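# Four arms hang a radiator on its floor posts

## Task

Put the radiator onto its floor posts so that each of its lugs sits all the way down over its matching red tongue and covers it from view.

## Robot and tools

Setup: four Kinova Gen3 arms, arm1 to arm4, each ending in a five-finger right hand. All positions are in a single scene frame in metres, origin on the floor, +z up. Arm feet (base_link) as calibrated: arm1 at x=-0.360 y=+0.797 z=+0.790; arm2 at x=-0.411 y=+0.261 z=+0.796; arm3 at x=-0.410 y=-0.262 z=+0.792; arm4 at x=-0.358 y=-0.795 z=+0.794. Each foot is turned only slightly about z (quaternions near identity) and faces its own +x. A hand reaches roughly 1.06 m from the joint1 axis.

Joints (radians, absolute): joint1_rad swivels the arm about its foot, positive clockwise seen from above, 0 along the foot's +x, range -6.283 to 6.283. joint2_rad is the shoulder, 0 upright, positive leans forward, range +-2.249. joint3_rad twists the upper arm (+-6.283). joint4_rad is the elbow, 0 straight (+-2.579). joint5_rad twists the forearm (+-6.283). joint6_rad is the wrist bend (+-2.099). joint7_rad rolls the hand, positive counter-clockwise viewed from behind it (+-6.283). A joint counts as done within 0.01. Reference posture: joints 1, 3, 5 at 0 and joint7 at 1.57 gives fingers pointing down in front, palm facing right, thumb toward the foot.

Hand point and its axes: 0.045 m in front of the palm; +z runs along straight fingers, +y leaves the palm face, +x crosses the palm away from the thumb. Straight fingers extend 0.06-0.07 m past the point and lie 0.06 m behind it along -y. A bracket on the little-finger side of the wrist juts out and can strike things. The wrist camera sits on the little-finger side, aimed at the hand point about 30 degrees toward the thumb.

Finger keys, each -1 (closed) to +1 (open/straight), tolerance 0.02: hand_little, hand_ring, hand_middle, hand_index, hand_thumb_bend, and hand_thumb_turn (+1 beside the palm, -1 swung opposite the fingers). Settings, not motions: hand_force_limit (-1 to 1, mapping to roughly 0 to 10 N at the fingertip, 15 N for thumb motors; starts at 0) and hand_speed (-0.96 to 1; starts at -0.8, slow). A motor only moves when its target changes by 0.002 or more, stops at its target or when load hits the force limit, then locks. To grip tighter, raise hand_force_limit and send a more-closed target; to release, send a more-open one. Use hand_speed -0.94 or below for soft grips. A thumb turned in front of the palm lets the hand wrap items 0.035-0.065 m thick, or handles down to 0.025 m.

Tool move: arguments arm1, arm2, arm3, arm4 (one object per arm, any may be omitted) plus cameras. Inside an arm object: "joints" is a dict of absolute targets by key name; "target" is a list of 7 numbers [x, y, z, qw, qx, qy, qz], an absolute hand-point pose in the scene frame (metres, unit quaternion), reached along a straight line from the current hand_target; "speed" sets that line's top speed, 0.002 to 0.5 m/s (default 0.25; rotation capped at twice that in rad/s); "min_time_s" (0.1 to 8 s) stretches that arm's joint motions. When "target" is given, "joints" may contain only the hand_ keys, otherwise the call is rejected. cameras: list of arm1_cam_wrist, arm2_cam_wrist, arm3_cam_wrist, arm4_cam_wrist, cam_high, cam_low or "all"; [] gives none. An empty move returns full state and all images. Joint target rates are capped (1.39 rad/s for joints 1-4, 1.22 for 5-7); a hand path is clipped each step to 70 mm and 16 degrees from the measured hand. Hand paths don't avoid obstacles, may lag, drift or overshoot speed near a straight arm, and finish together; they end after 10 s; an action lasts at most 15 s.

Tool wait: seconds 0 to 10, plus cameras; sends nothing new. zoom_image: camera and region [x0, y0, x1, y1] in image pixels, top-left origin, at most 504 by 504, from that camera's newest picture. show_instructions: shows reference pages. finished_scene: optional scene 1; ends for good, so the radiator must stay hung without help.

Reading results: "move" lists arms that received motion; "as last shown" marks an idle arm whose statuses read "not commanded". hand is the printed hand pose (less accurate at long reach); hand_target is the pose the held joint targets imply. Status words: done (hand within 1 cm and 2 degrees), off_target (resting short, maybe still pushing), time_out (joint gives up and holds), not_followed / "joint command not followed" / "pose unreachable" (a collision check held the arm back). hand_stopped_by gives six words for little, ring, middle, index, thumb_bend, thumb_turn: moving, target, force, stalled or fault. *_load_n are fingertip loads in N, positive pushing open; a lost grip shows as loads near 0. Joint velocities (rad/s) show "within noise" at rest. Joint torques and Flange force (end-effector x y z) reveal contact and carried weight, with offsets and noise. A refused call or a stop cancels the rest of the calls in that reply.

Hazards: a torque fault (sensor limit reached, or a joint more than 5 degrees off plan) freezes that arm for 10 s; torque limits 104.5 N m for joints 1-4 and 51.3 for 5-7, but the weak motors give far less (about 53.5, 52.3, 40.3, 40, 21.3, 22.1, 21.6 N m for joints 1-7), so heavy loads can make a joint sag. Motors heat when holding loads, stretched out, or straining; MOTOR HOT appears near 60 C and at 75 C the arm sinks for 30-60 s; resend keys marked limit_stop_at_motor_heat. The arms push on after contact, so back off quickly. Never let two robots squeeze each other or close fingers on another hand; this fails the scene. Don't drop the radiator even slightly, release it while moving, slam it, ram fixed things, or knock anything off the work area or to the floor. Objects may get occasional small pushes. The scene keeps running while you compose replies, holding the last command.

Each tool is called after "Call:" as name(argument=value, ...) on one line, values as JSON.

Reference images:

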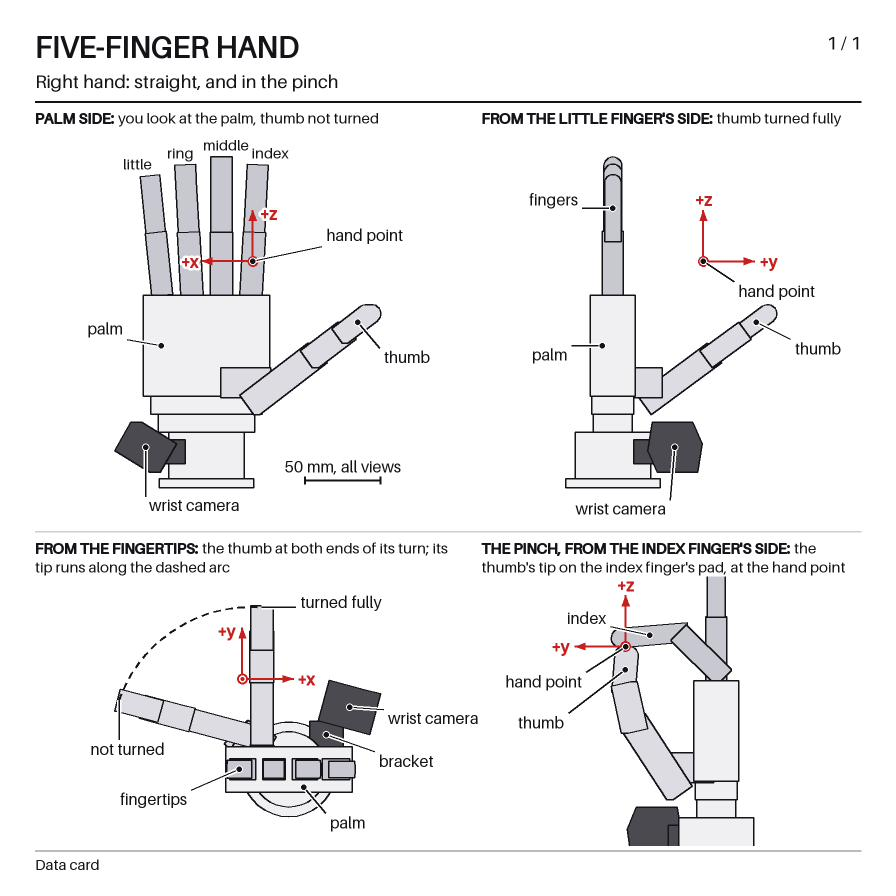

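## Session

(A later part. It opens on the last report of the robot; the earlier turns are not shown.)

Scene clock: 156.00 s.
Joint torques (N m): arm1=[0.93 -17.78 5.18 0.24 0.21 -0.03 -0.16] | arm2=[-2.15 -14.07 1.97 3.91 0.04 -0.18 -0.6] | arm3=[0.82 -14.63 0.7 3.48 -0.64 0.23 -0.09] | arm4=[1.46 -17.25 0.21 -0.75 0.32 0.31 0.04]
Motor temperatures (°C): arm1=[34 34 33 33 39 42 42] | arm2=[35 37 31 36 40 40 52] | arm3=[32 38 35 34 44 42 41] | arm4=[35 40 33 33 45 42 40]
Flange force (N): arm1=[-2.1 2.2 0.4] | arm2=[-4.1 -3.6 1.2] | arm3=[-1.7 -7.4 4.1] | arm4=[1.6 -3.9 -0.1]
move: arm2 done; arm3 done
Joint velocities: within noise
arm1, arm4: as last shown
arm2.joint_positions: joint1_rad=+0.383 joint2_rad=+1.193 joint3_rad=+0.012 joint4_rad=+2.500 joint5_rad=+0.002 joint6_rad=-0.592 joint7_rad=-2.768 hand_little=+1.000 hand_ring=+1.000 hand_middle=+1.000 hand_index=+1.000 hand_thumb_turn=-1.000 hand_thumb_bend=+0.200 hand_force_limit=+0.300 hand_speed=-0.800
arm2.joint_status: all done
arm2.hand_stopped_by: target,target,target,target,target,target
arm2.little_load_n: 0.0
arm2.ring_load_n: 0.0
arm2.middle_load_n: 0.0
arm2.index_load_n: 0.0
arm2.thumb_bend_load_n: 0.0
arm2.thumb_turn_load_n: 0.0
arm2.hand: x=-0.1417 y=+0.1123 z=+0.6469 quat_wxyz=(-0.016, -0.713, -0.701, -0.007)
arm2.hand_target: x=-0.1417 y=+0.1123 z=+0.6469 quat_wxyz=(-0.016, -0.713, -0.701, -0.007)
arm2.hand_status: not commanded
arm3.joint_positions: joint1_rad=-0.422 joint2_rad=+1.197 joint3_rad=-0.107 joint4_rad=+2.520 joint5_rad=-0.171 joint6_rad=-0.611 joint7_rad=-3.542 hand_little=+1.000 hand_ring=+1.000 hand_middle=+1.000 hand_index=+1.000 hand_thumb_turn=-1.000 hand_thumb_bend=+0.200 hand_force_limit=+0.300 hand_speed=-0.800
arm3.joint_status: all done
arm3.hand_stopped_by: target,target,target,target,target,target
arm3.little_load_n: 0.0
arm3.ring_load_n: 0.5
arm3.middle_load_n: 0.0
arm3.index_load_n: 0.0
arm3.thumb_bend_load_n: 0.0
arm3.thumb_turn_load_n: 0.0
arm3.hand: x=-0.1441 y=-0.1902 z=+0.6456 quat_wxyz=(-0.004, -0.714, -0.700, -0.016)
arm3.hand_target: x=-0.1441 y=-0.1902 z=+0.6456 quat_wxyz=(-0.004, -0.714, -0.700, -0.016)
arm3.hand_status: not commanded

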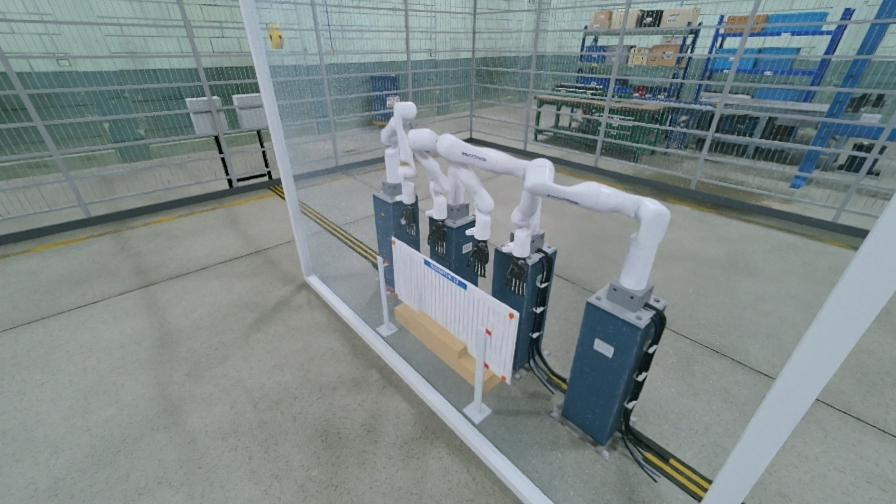

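Call:
move(arm2={"target":[0.0,0.112,0.68,0,0.7124,0.7018,0],"speed":0.08}, arm3={"target":[0.0,-0.20,0.68,0,0.7124,0.7018,0],"speed":0.08})

Call:
move(arm2={"joints":{"joint7_rad":0.37},"min_time_s":3}, arm3={"joints":{"joint7_rad":-0.40},"min_time_s":3}, cameras=["cam_high","cam_low"])

Scene clock: 158.90 s.
Joint torques (N m): arm1=[0.92 -17.8 5.18 0.2 0.2 -0.02 -0.15] | arm2=[-2.2 -16.8 1.92 -0.59 0.03 -0.07 -0.64] | arm3=[0.83 -17.34 1.17 -1.06 -0.61 0.32 -0.09] | arm4=[1.47 -17.24 0.17 -0.76 0.3 0.31 0.04]
Motor temperatures (°C): arm1=[34 34 33 33 39 42 42] | arm2=[35 38 31 36 40 40 52] | arm3=[32 38 35 34 44 42 41] | arm4=[35 40 33 33 45 42 40]
Flange force (N): arm1=[-2.0 2.2 0.3] | arm2=[-6.3 -2.4 1.8] | arm3=[0.4 -3.3 4.3] | arm4=[1.6 -3.9 -0.2]
move: arm2 done; arm3 done
Joint velocities: within noise
arm1, arm4: as last shown
arm2.joint_positions: joint1_rad=+0.230 joint2_rad=+0.972 joint3_rad=+0.019 joint4_rad=+2.103 joint5_rad=-0.079 joint6_rad=+0.061 joint7_rad=-2.833 hand_little=+1.000 hand_ring=+1.000 hand_middle=+1.000 hand_index=+1.000 hand_thumb_turn=-1.000 hand_thumb_bend=+0.200 hand_force_limit=+0.300 hand_speed=-0.800
arm2.joint_status: not commanded
arm2.hand_stopped_by: target,target,target,target,target,target
arm2.little_load_n: 0.0
arm2.ring_load_n: 0.0
arm2.middle_load_n: 0.0
arm2.index_load_n: 0.0
arm2.thumb_bend_load_n: 0.0
arm2.thumb_turn_load_n: 0.0
arm2.hand: x=+0.0000 y=+0.1120 z=+0.6800 quat_wxyz=(+0.000, -0.712, -0.702, +0.000)
arm2.hand_target: x=+0.0000 y=+0.1120 z=+0.6800 quat_wxyz=(+0.000, -0.712, -0.702, +0.000)
arm2.hand_status: done (0.000 m and 0.0 deg from the pose sent, 0.146 m and 2.0 deg at the start)
arm3.joint_positions: joint1_rad=-0.267 joint2_rad=+0.967 joint3_rad=+0.002 joint4_rad=+2.125 joint5_rad=-0.056 joint6_rad=+0.052 joint7_rad=-3.431 hand_little=+1.000 hand_ring=+1.000 hand_middle=+1.000 hand_index=+1.000 hand_thumb_turn=-1.000 hand_thumb_bend=+0.200 hand_force_limit=+0.300 hand_speed=-0.800
arm3.joint_status: not commanded
arm3.hand_stopped_by: target,target,target,target,target,target
arm3.little_load_n: 0.0
arm3.ring_load_n: 0.0
arm3.middle_load_n: 0.0
arm3.index_load_n: 0.0
arm3.thumb_bend_load_n: 0.0
arm3.thumb_turn_load_n: 0.0
arm3.hand: x=+0.0000 y=-0.2000 z=+0.6800 quat_wxyz=(+0.000, -0.712, -0.702, +0.000)
arm3.hand_target: x=+0.0000 y=-0.2000 z=+0.6800 quat_wxyz=(+0.000, -0.712, -0.702, +0.000)
arm3.hand_status: done (0.000 m and 0.0 deg from the pose sent, 0.149 m and 1.9 deg at the start)
pictures: none

Scene clock: 162.77 s.
Joint torques (N m): arm1=[0.94 -17.8 5.18 0.19 0.18 -0.01 -0.15] | arm2=[-2.2 -16.67 1.84 -0.5 0.04 -0.01 -0.6] | arm3=[0.83 -17.33 1.06 -1.02 -0.62 0.39 -0.1] | arm4=[1.46 -17.23 0.16 -0.76 0.31 0.28 0.07]
Motor temperatures (°C): arm1=[34 34 33 33 39 42 42] | arm2=[35 38 31 36 40 40 52] | arm3=[32 38 35 34 44 42 41] | arm4=[35 40 33 33 45 42 40]
Flange force (N): arm1=[-2.0 2.3 0.3] | arm2=[6.1 2.6 1.6] | arm3=[0.0 3.3 4.5] | arm4=[1.7 -3.9 -0.3]
move: arm2 done; arm3 done
Joint velocities: within noise
arm1, arm4: as last shown
arm2.joint_positions: joint1_rad=+0.230 joint2_rad=+0.972 joint3_rad=+0.019 joint4_rad=+2.103 joint5_rad=-0.079 joint6_rad=+0.061 joint7_rad=+0.370 hand_little=+1.000 hand_ring=+1.000 hand_middle=+1.000 hand_index=+1.000 hand_thumb_turn=-1.000 hand_thumb_bend=+0.200 hand_force_limit=+0.300 hand_speed=-0.800
arm2.joint_status: all done
arm2.hand_stopped_by: target,target,target,target,target,target
arm2.little_load_n: 0.0
arm2.ring_load_n: 0.0
arm2.middle_load_n: 0.0
arm2.index_load_n: 0.0
arm2.thumb_bend_load_n: 0.0
arm2.thumb_turn_load_n: 0.0
arm2.hand: x=-0.1213 y=+0.1717 z=+0.6800 quat_wxyz=(+0.000, +0.723, -0.690, +0.000)
arm2.hand_target: x=-0.1213 y=+0.1717 z=+0.6800 quat_wxyz=(+0.000, +0.723, -0.690, +0.000)
arm2.hand_status: not commanded
arm3.joint_positions: joint1_rad=-0.267 joint2_rad=+0.967 joint3_rad=+0.002 joint4_rad=+2.125 joint5_rad=-0.056 joint6_rad=+0.052 joint7_rad=-0.400 hand_little=+1.000 hand_ring=+1.000 hand_middle=+1.000 hand_index=+1.000 hand_thumb_turn=-1.000 hand_thumb_bend=+0.200 hand_force_limit=+0.300 hand_speed=-0.800
arm3.joint_status: all done
arm3.hand_stopped_by: target,target,target,target,target,target
arm3.little_load_n: 0.0
arm3.ring_load_n: 0.0
arm3.middle_load_n: 0.0
arm3.index_load_n: 0.0
arm3.thumb_bend_load_n: 0.0
arm3.thumb_turn_load_n: 0.0
arm3.hand: x=-0.1155 y=-0.1301 z=+0.6800 quat_wxyz=(+0.000, +0.661, -0.750, +0.000)
arm3.hand_target: x=-0.1155 y=-0.1301 z=+0.6800 quat_wxyz=(+0.000, +0.661, -0.750, +0.000)
arm3.hand_status: not commanded

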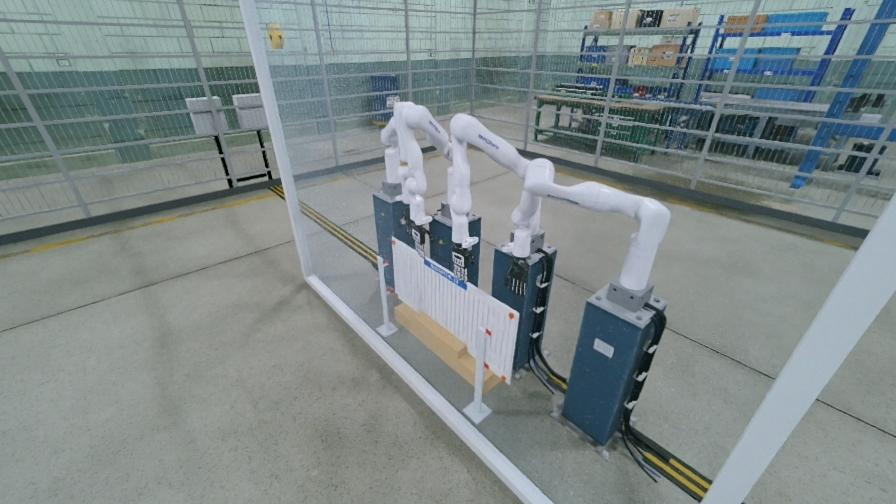

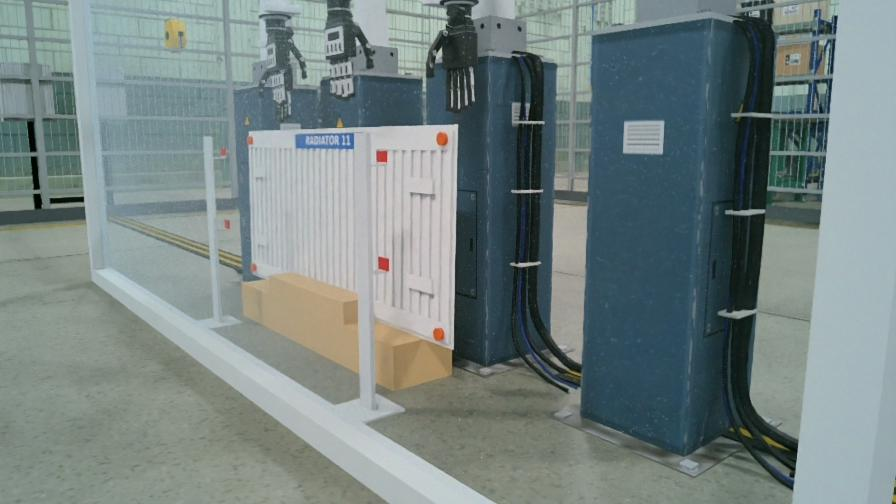

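Call:
zoom_image(camera="cam_high", region=[460, 230, 560, 400])

Call:
zoom_image(camera="cam_low", region=[340, 80, 500, 360])

Scaled by 2.965 from the camera's image (finer frame: 1280x720).

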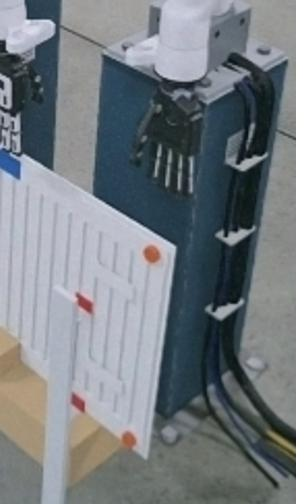

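Scaled by 1.800 from the camera's image (finer frame: 1280x720).

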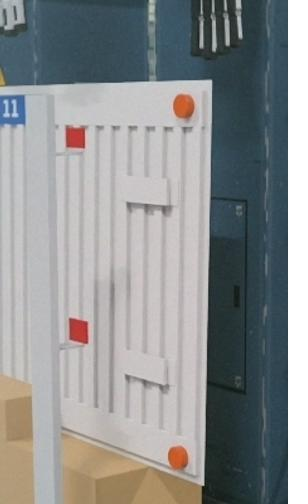

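Call:
move(arm2={"target":[-0.147,0.13,0.62,0,0.7018,-0.7124,0],"speed":0.08,"joints":{"hand_thumb_bend":0.9}}, arm3={"target":[-0.150,-0.25,0.62,0,0.7018,-0.7124,0],"speed":0.08,"joints":{"hand_thumb_bend":0.9}}, cameras=["arm2_cam_wrist","arm3_cam_wrist","cam_high"])

Scene clock: 170.20 s.
Joint torques (N m): arm1=[0.93 -17.78 5.16 0.21 0.2 -0.02 -0.14] | arm2=[-2.15 -17.06 1.91 0.58 0.05 0.03 -0.61] | arm3=[0.85 -16.96 1.22 0.94 -0.58 0.36 -0.1] | arm4=[1.44 -17.25 0.17 -0.71 0.31 0.29 0.04]
Motor temperatures (°C): arm1=[34 34 33 33 39 41 42] | arm2=[35 38 31 36 40 40 52] | arm3=[32 38 35 34 44 42 41] | arm4=[35 40 33 33 45 42 40]
Flange force (N): arm1=[-2.1 2.3 0.3] | arm2=[5.2 2.7 1.0] | arm3=[-1.6 4.3 3.9] | arm4=[1.7 -3.8 -0.1]
move: arm2 done; arm3 done
Joint velocities: within noise
arm1: as last shown
arm2.joint_positions: joint1_rad=+0.382 joint2_rad=+1.135 joint3_rad=+0.008 joint4_rad=+2.073 joint5_rad=-0.037 joint6_rad=-0.073 joint7_rad=+0.411 hand_little=+1.000 hand_ring=+1.000 hand_middle=+1.000 hand_index=+1.000 hand_thumb_turn=-1.000 hand_thumb_bend=+0.900 hand_force_limit=+0.300 hand_speed=-0.800
arm2.joint_status: all done
arm2.hand_stopped_by: target,target,target,target,target,target
arm2.little_load_n: 0.0
arm2.ring_load_n: 0.0
arm2.middle_load_n: 0.0
arm2.index_load_n: 0.0
arm2.thumb_bend_load_n: 0.0
arm2.thumb_turn_load_n: 0.0
arm2.hand: x=-0.1470 y=+0.1300 z=+0.6200 quat_wxyz=(+0.000, +0.702, -0.712, +0.000)
arm2.hand_target: x=-0.1470 y=+0.1300 z=+0.6200 quat_wxyz=(+0.000, +0.702, -0.712, +0.000)
arm2.hand_status: done (0.000 m and 0.0 deg from the pose sent, 0.077 m and 3.5 deg at the start)
arm3.joint_positions: joint1_rad=+0.020 joint2_rad=+1.150 joint3_rad=+0.035 joint4_rad=+2.200 joint5_rad=+0.159 joint6_rad=-0.209 joint7_rad=-0.200 hand_little=+1.000 hand_ring=+1.000 hand_middle=+1.000 hand_index=+1.000 hand_thumb_turn=-1.000 hand_thumb_bend=+0.900 hand_force_limit=+0.300 hand_speed=-0.800
arm3.joint_status: all done
arm3.hand_stopped_by: target,target,target,target,target,target
arm3.little_load_n: 0.0
arm3.ring_load_n: 0.0
arm3.middle_load_n: 0.0
arm3.index_load_n: 0.0
arm3.thumb_bend_load_n: 0.0
arm3.thumb_turn_load_n: 0.0
arm3.hand: x=-0.1500 y=-0.2500 z=+0.6200 quat_wxyz=(+0.000, +0.702, -0.712, +0.000)
arm3.hand_target: x=-0.1500 y=-0.2500 z=+0.6200 quat_wxyz=(+0.000, +0.702, -0.712, +0.000)
arm3.hand_status: done (0.000 m and 0.0 deg from the pose sent, 0.138 m and 6.3 deg at the start)
arm4.joint_positions: joint1_rad=-1.314 joint2_rad=+1.061 joint3_rad=+0.027 joint4_rad=+1.993 joint5_rad=-0.285 joint6_rad=+0.092 joint7_rad=-4.128 hand_little=+1.000 hand_ring=+1.000 hand_middle=+1.000 hand_index=+1.000 hand_thumb_turn=-1.000 hand_thumb_bend=+0.200 hand_force_limit=+0.300 hand_speed=-0.800
arm4.joint_status: not commanded
arm4.hand_stopped_by: target,target,target,target,target,target
arm4.little_load_n: 0.0
arm4.ring_load_n: 0.0
arm4.middle_load_n: 0.0
arm4.index_load_n: 0.0
arm4.thumb_bend_load_n: 0.0
arm4.thumb_turn_load_n: 0.0
arm4.hand: x=-0.1500 y=-0.4600 z=+0.6500 quat_wxyz=(+0.000, -0.712, -0.702, +0.000)
arm4.hand_target: x=-0.1500 y=-0.4600 z=+0.6500 quat_wxyz=(+0.000, -0.712, -0.702, +0.000)
arm4.hand_status: not commanded
arm2_cam_wrist: T_world_to_cam=[[-0.96115, -0.27533, -0.0197, -0.08887], [-0.25146, 0.84395, 0.47384, -0.42918], [-0.11384, 0.46038, -0.88039, 0.5886]] pos_world=[-0.12634, 0.06676, 0.71981]
arm3_cam_wrist: T_world_to_cam=[[-0.95442, -0.29678, 0.03175, -0.24195], [-0.23273, 0.80656, 0.54341, -0.1765], [-0.18688, 0.51125, -0.83887, 0.73287]] pos_world=[-0.13504, -0.30412, 0.71837]

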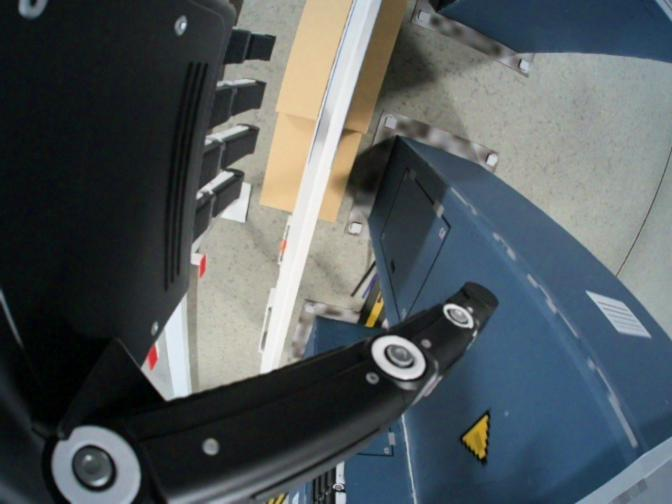

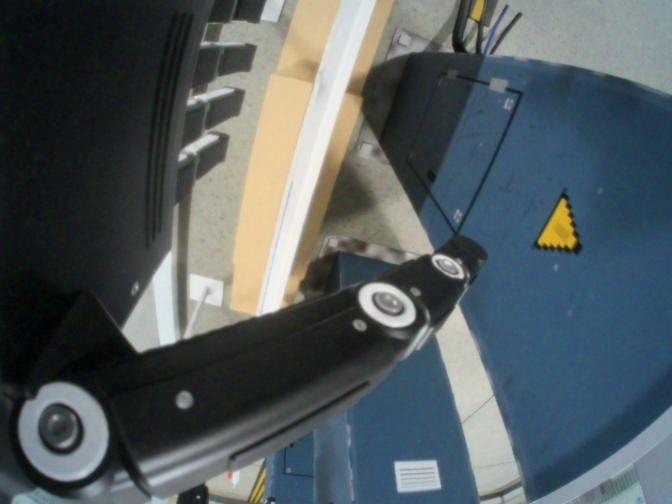

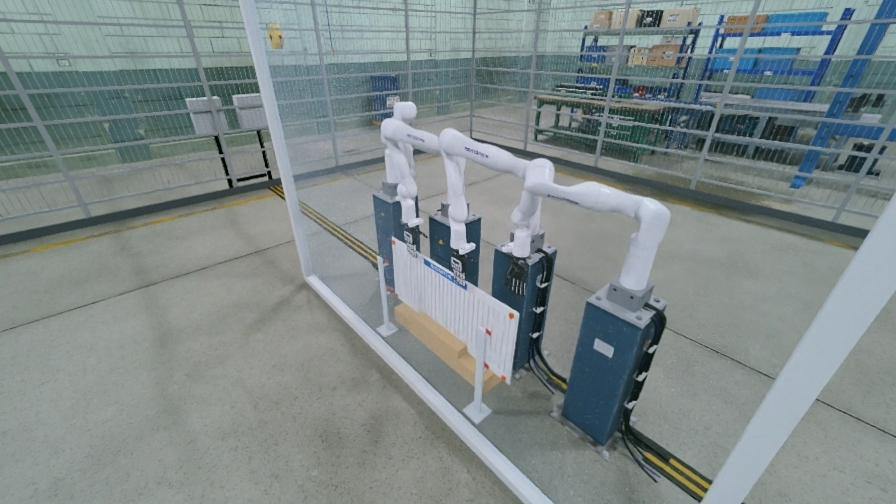

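Call:
move(arm1={"target":[-0.140,0.320,0.52,0,0.7124,0.7018,0],"speed":0.06,"joints":{"hand_thumb_bend":0.7}}, arm2={"target":[-0.150,0.13,0.50,0,0.7018,-0.7124,0],"speed":0.06,"joints":{"hand_thumb_bend":0.7}}, arm3={"target":[-0.153,-0.25,0.50,0,0.7018,-0.7124,0],"speed":0.06,"joints":{"hand_thumb_bend":0.7}}, arm4={"target":[-0.140,-0.460,0.52,0,0.7124,0.7018,0],"speed":0.06,"joints":{"hand_thumb_bend":0.7}}, cameras=["arm2_cam_wrist","arm3_cam_wrist"])

Scene clock: 173.57 s.
Joint torques (N m): arm1=[0.96 -19.04 4.89 0.98 0.21 0.01 -0.19] | arm2=[-2.15 -17.8 1.97 1.41 0.03 -0.02 -0.6] | arm3=[0.8 -17.45 1.41 1.95 -0.6 0.35 -0.1] | arm4=[1.45 -18.35 0.08 0.25 0.29 0.29 0.06]
Motor temperatures (°C): arm1=[34 34 33 33 39 41 42] | arm2=[35 38 31 36 40 40 52] | arm3=[32 38 35 34 44 42 41] | arm4=[35 40 33 33 45 42 40]
Flange force (N): arm1=[-1.9 2.0 1.2] | arm2=[4.4 2.8 0.7] | arm3=[-1.3 4.1 2.0] | arm4=[1.2 -3.7 0.1]
move: arm1 done; arm2 done; arm3 done; arm4 done
Joint velocities: within noise
arm1.joint_positions: joint1_rad=+0.751 joint2_rad=+1.520 joint3_rad=+0.620 joint4_rad=+1.593 joint5_rad=-1.538 joint6_rad=+0.621 joint7_rad=-0.821 hand_little=+1.000 hand_ring=+1.000 hand_middle=+1.000 hand_index=+1.000 hand_thumb_turn=-1.000 hand_thumb_bend=+0.700 hand_force_limit=+0.300 hand_speed=-0.800
arm1.joint_status: all done
arm1.hand_stopped_by: target,target,target,target,target,target
arm1.little_load_n: 0.0
arm1.ring_load_n: 0.0
arm1.middle_load_n: 0.0
arm1.index_load_n: 0.0
arm1.thumb_bend_load_n: 0.0
arm1.thumb_turn_load_n: 0.0
arm1.hand: x=-0.1400 y=+0.3200 z=+0.5200 quat_wxyz=(+0.000, -0.712, -0.702, +0.000)
arm1.hand_target: x=-0.1400 y=+0.3200 z=+0.5200 quat_wxyz=(+0.000, -0.712, -0.702, +0.000)
arm1.hand_status: done (0.000 m and 0.0 deg from the pose sent, 0.132 m and 0.0 deg at the start)
arm2.joint_positions: joint1_rad=+0.392 joint2_rad=+1.445 joint3_rad=+0.004 joint4_rad=+1.885 joint5_rad=-0.034 joint6_rad=-0.195 joint7_rad=+0.414 hand_little=+1.000 hand_ring=+1.000 hand_middle=+1.000 hand_index=+1.000 hand_thumb_turn=-1.000 hand_thumb_bend=+0.700 hand_force_limit=+0.300 hand_speed=-0.800
arm2.joint_status: all done
arm2.hand_stopped_by: target,target,target,target,target,target
arm2.little_load_n: 0.0
arm2.ring_load_n: 0.5
arm2.middle_load_n: 0.0
arm2.index_load_n: 0.0
arm2.thumb_bend_load_n: 0.0
arm2.thumb_turn_load_n: 0.0
arm2.hand: x=-0.1500 y=+0.1300 z=+0.5000 quat_wxyz=(+0.000, +0.702, -0.712, +0.000)
arm2.hand_target: x=-0.1500 y=+0.1300 z=+0.5000 quat_wxyz=(+0.000, +0.702, -0.712, +0.000)
arm2.hand_status: done (0.000 m and 0.0 deg from the pose sent, 0.120 m and 0.0 deg at the start)
arm3.joint_positions: joint1_rad=+0.006 joint2_rad=+1.474 joint3_rad=+0.046 joint4_rad=+2.004 joint5_rad=+0.139 joint6_rad=-0.337 joint7_rad=-0.199 hand_little=+1.000 hand_ring=+1.000 hand_middle=+1.000 hand_index=+1.000 hand_thumb_turn=-1.000 hand_thumb_bend=+0.700 hand_force_limit=+0.300 hand_speed=-0.800
arm3.joint_status: all done
arm3.hand_stopped_by: target,target,target,target,target,target
arm3.little_load_n: 0.0
arm3.ring_load_n: 0.0
arm3.middle_load_n: 0.0
arm3.index_load_n: 0.0
arm3.thumb_bend_load_n: 0.0
arm3.thumb_turn_load_n: 0.0
arm3.hand: x=-0.1530 y=-0.2500 z=+0.5000 quat_wxyz=(+0.000, +0.702, -0.712, +0.000)
arm3.hand_target: x=-0.1530 y=-0.2500 z=+0.5000 quat_wxyz=(+0.000, +0.702, -0.712, +0.000)
arm3.hand_status: done (0.000 m and 0.0 deg from the pose sent, 0.120 m and 0.0 deg at the start)
arm4.joint_positions: joint1_rad=-1.260 joint2_rad=+1.388 joint3_rad=-0.015 joint4_rad=+1.800 joint5_rad=-0.267 joint6_rad=-0.047 joint7_rad=-4.107 hand_little=+1.000 hand_ring=+1.000 hand_middle=+1.000 hand_index=+1.000 hand_thumb_turn=-1.000 hand_thumb_bend=+0.700 hand_force_limit=+0.300 hand_speed=-0.800
arm4.joint_status: all done
arm4.hand_stopped_by: target,target,target,target,target,target
arm4.little_load_n: 0.0
arm4.ring_load_n: 0.0
arm4.middle_load_n: 0.0
arm4.index_load_n: 0.0
arm4.thumb_bend_load_n: 0.0
arm4.thumb_turn_load_n: 0.0
arm4.hand: x=-0.1400 y=-0.4600 z=+0.5200 quat_wxyz=(+0.000, -0.712, -0.702, +0.000)
arm4.hand_target: x=-0.1400 y=-0.4600 z=+0.5200 quat_wxyz=(+0.000, -0.712, -0.702, +0.000)
arm4.hand_status: done (0.000 m and 0.0 deg from the pose sent, 0.130 m and 0.0 deg at the start)
arm2_cam_wrist: T_world_to_cam=[[-0.96113, -0.27541, -0.01974, -0.09408], [-0.25156, 0.84392, 0.47383, -0.37309], [-0.11384, 0.46038, -0.88039, 0.48262]] pos_world=[-0.12934, 0.06676, 0.59981]
arm3_cam_wrist: T_world_to_cam=[[-0.95444, -0.29673, 0.03167, -0.24094], [-0.23273, 0.80658, 0.54339, -0.11197], [-0.18678, 0.51126, -0.83888, 0.63167]] pos_world=[-0.13804, -0.30412, 0.59837]

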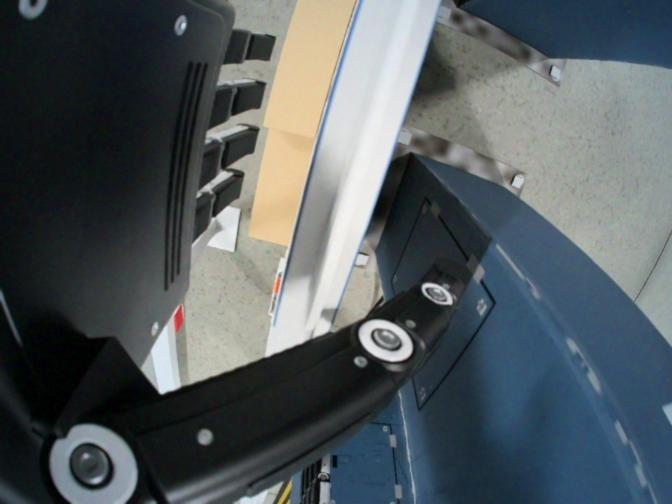

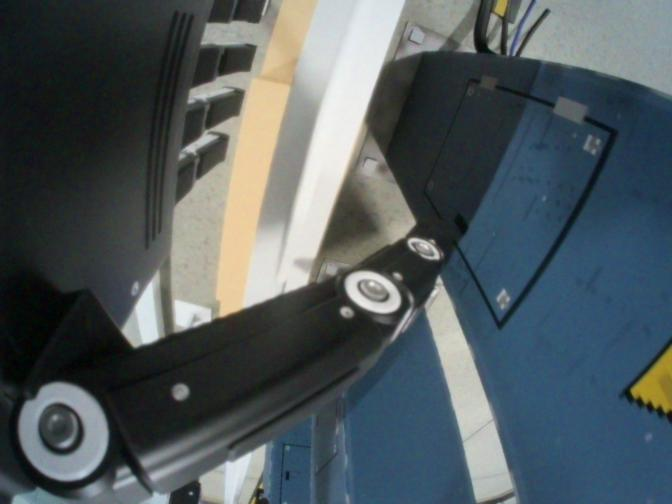

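Call:
move(arm1={"target":[-0.122,0.320,0.50,0,0.7124,0.7018,0],"speed":0.03}, arm2={"target":[-0.168,0.13,0.50,0,0.7018,-0.7124,0],"speed":0.03}, arm3={"target":[-0.172,-0.25,0.50,0,0.7018,-0.7124,0],"speed":0.03}, arm4={"target":[-0.118,-0.460,0.50,0,0.7124,0.7018,0],"speed":0.03}, cameras=["arm2_cam_wrist","arm1_cam_wrist"])

Scene clock: 175.53 s.
Joint torques (N m): arm1=[0.95 -19.26 4.83 0.94 0.2 0.01 -0.16] | arm2=[-2.21 -17.42 1.96 1.8 0.04 0 -0.6] | arm3=[0.8 -16.98 1.45 2.47 -0.58 0.37 -0.12] | arm4=[1.44 -18.55 0.05 0.17 0.31 0.29 0.06]
Motor temperatures (°C): arm1=[34 34 33 33 39 41 42] | arm2=[35 38 31 36 40 40 52] | arm3=[32 38 35 34 44 42 41] | arm4=[35 40 33 33 45 42 40]
Flange force (N): arm1=[-2.1 2.2 1.3] | arm2=[4.3 3.0 0.7] | arm3=[-1.4 4.4 2.0] | arm4=[1.5 -3.5 0.0]
move: arm1 done; arm2 done; arm3 done; arm4 done
Joint velocities: within noise
arm1.joint_positions: joint1_rad=+0.727 joint2_rad=+1.564 joint3_rad=+0.611 joint4_rad=+1.534 joint5_rad=-1.530 joint6_rad=+0.613 joint7_rad=-0.886 hand_little=+1.000 hand_ring=+1.000 hand_middle=+1.000 hand_index=+1.000 hand_thumb_turn=-1.000 hand_thumb_bend=+0.700 hand_force_limit=+0.300 hand_speed=-0.800
arm1.joint_status: not commanded
arm1.hand_stopped_by: target,target,target,target,target,target
arm1.little_load_n: 0.0
arm1.ring_load_n: 0.0
arm1.middle_load_n: 0.0
arm1.index_load_n: 0.0
arm1.thumb_bend_load_n: 0.0
arm1.thumb_turn_load_n: 0.0
arm1.hand: x=-0.1220 y=+0.3200 z=+0.5000 quat_wxyz=(+0.000, -0.712, -0.702, +0.000)
arm1.hand_target: x=-0.1220 y=+0.3200 z=+0.5000 quat_wxyz=(+0.000, -0.712, -0.702, +0.000)
arm1.hand_status: done (0.000 m and 0.0 deg from the pose sent, 0.027 m and 0.0 deg at the start)
arm2.joint_positions: joint1_rad=+0.411 joint2_rad=+1.454 joint3_rad=+0.005 joint4_rad=+1.930 joint5_rad=-0.022 joint6_rad=-0.249 joint7_rad=+0.422 hand_little=+1.000 hand_ring=+1.000 hand_middle=+1.000 hand_index=+1.000 hand_thumb_turn=-1.000 hand_thumb_bend=+0.700 hand_force_limit=+0.300 hand_speed=-0.800
arm2.joint_status: not commanded
arm2.hand_stopped_by: target,target,target,target,target,target
arm2.little_load_n: 0.0
arm2.ring_load_n: 0.0
arm2.middle_load_n: 0.0
arm2.index_load_n: 0.0
arm2.thumb_bend_load_n: 0.0
arm2.thumb_turn_load_n: 0.0
arm2.hand: x=-0.1680 y=+0.1300 z=+0.5000 quat_wxyz=(+0.000, +0.702, -0.712, +0.000)
arm2.hand_target: x=-0.1680 y=+0.1300 z=+0.5000 quat_wxyz=(+0.000, +0.702, -0.712, +0.000)
arm2.hand_status: done (0.000 m and 0.0 deg from the pose sent, 0.018 m and 0.0 deg at the start)
arm3.joint_positions: joint1_rad=-0.001 joint2_rad=+1.492 joint3_rad=+0.051 joint4_rad=+2.054 joint5_rad=+0.131 joint6_rad=-0.405 joint7_rad=-0.196 hand_little=+1.000 hand_ring=+1.000 hand_middle=+1.000 hand_index=+1.000 hand_thumb_turn=-1.000 hand_thumb_bend=+0.700 hand_force_limit=+0.300 hand_speed=-0.800
arm3.joint_status: not commanded
arm3.hand_stopped_by: target,target,target,target,target,target
arm3.little_load_n: 0.0
arm3.ring_load_n: 0.0
arm3.middle_load_n: -0.5
arm3.index_load_n: 0.0
arm3.thumb_bend_load_n: 0.0
arm3.thumb_turn_load_n: 0.0
arm3.hand: x=-0.1720 y=-0.2500 z=+0.5000 quat_wxyz=(+0.000, +0.702, -0.712, +0.000)
arm3.hand_target: x=-0.1720 y=-0.2500 z=+0.5000 quat_wxyz=(+0.000, +0.702, -0.712, +0.000)
arm3.hand_status: done (0.000 m and 0.0 deg from the pose sent, 0.019 m and 0.0 deg at the start)
arm4.joint_positions: joint1_rad=-1.214 joint2_rad=+1.436 joint3_rad=-0.009 joint4_rad=+1.733 joint5_rad=-0.243 joint6_rad=-0.027 joint7_rad=-4.084 hand_little=+1.000 hand_ring=+1.000 hand_middle=+1.000 hand_index=+1.000 hand_thumb_turn=-1.000 hand_thumb_bend=+0.700 hand_force_limit=+0.300 hand_speed=-0.800
arm4.joint_status: not commanded
arm4.hand_stopped_by: target,target,target,target,target,target
arm4.little_load_n: 0.0
arm4.ring_load_n: 0.0
arm4.middle_load_n: 0.0
arm4.index_load_n: 0.0
arm4.thumb_bend_load_n: 0.0
arm4.thumb_turn_load_n: 0.0
arm4.hand: x=-0.1180 y=-0.4600 z=+0.5000 quat_wxyz=(+0.000, -0.712, -0.702, +0.000)
arm4.hand_target: x=-0.1180 y=-0.4600 z=+0.5000 quat_wxyz=(+0.000, -0.712, -0.702, +0.000)
arm4.hand_status: done (0.000 m and 0.0 deg from the pose sent, 0.030 m and 0.0 deg at the start)
pictures: arm1_cam_wrist, arm2_cam_wrist
arm1_cam_wrist: T_world_to_cam=[[0.96069, 0.27498, 0.03819, -0.00172], [0.22272, -0.84549, 0.48533, 0.06219], [0.16575, -0.45774, -0.8735, 0.71769]] pos_world=[-0.13116, 0.38158, 0.59679]
arm2_cam_wrist: T_world_to_cam=[[-0.96113, -0.27541, -0.01974, -0.11138], [-0.25156, 0.84392, 0.47383, -0.37761], [-0.11384, 0.46038, -0.88039, 0.48057]] pos_world=[-0.14734, 0.06676, 0.59981]

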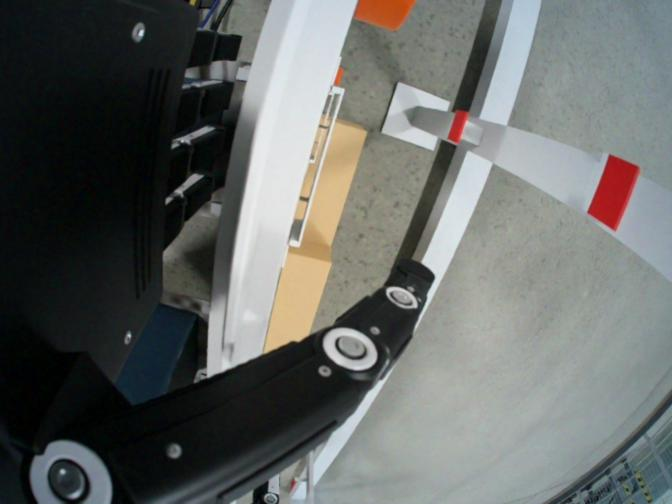

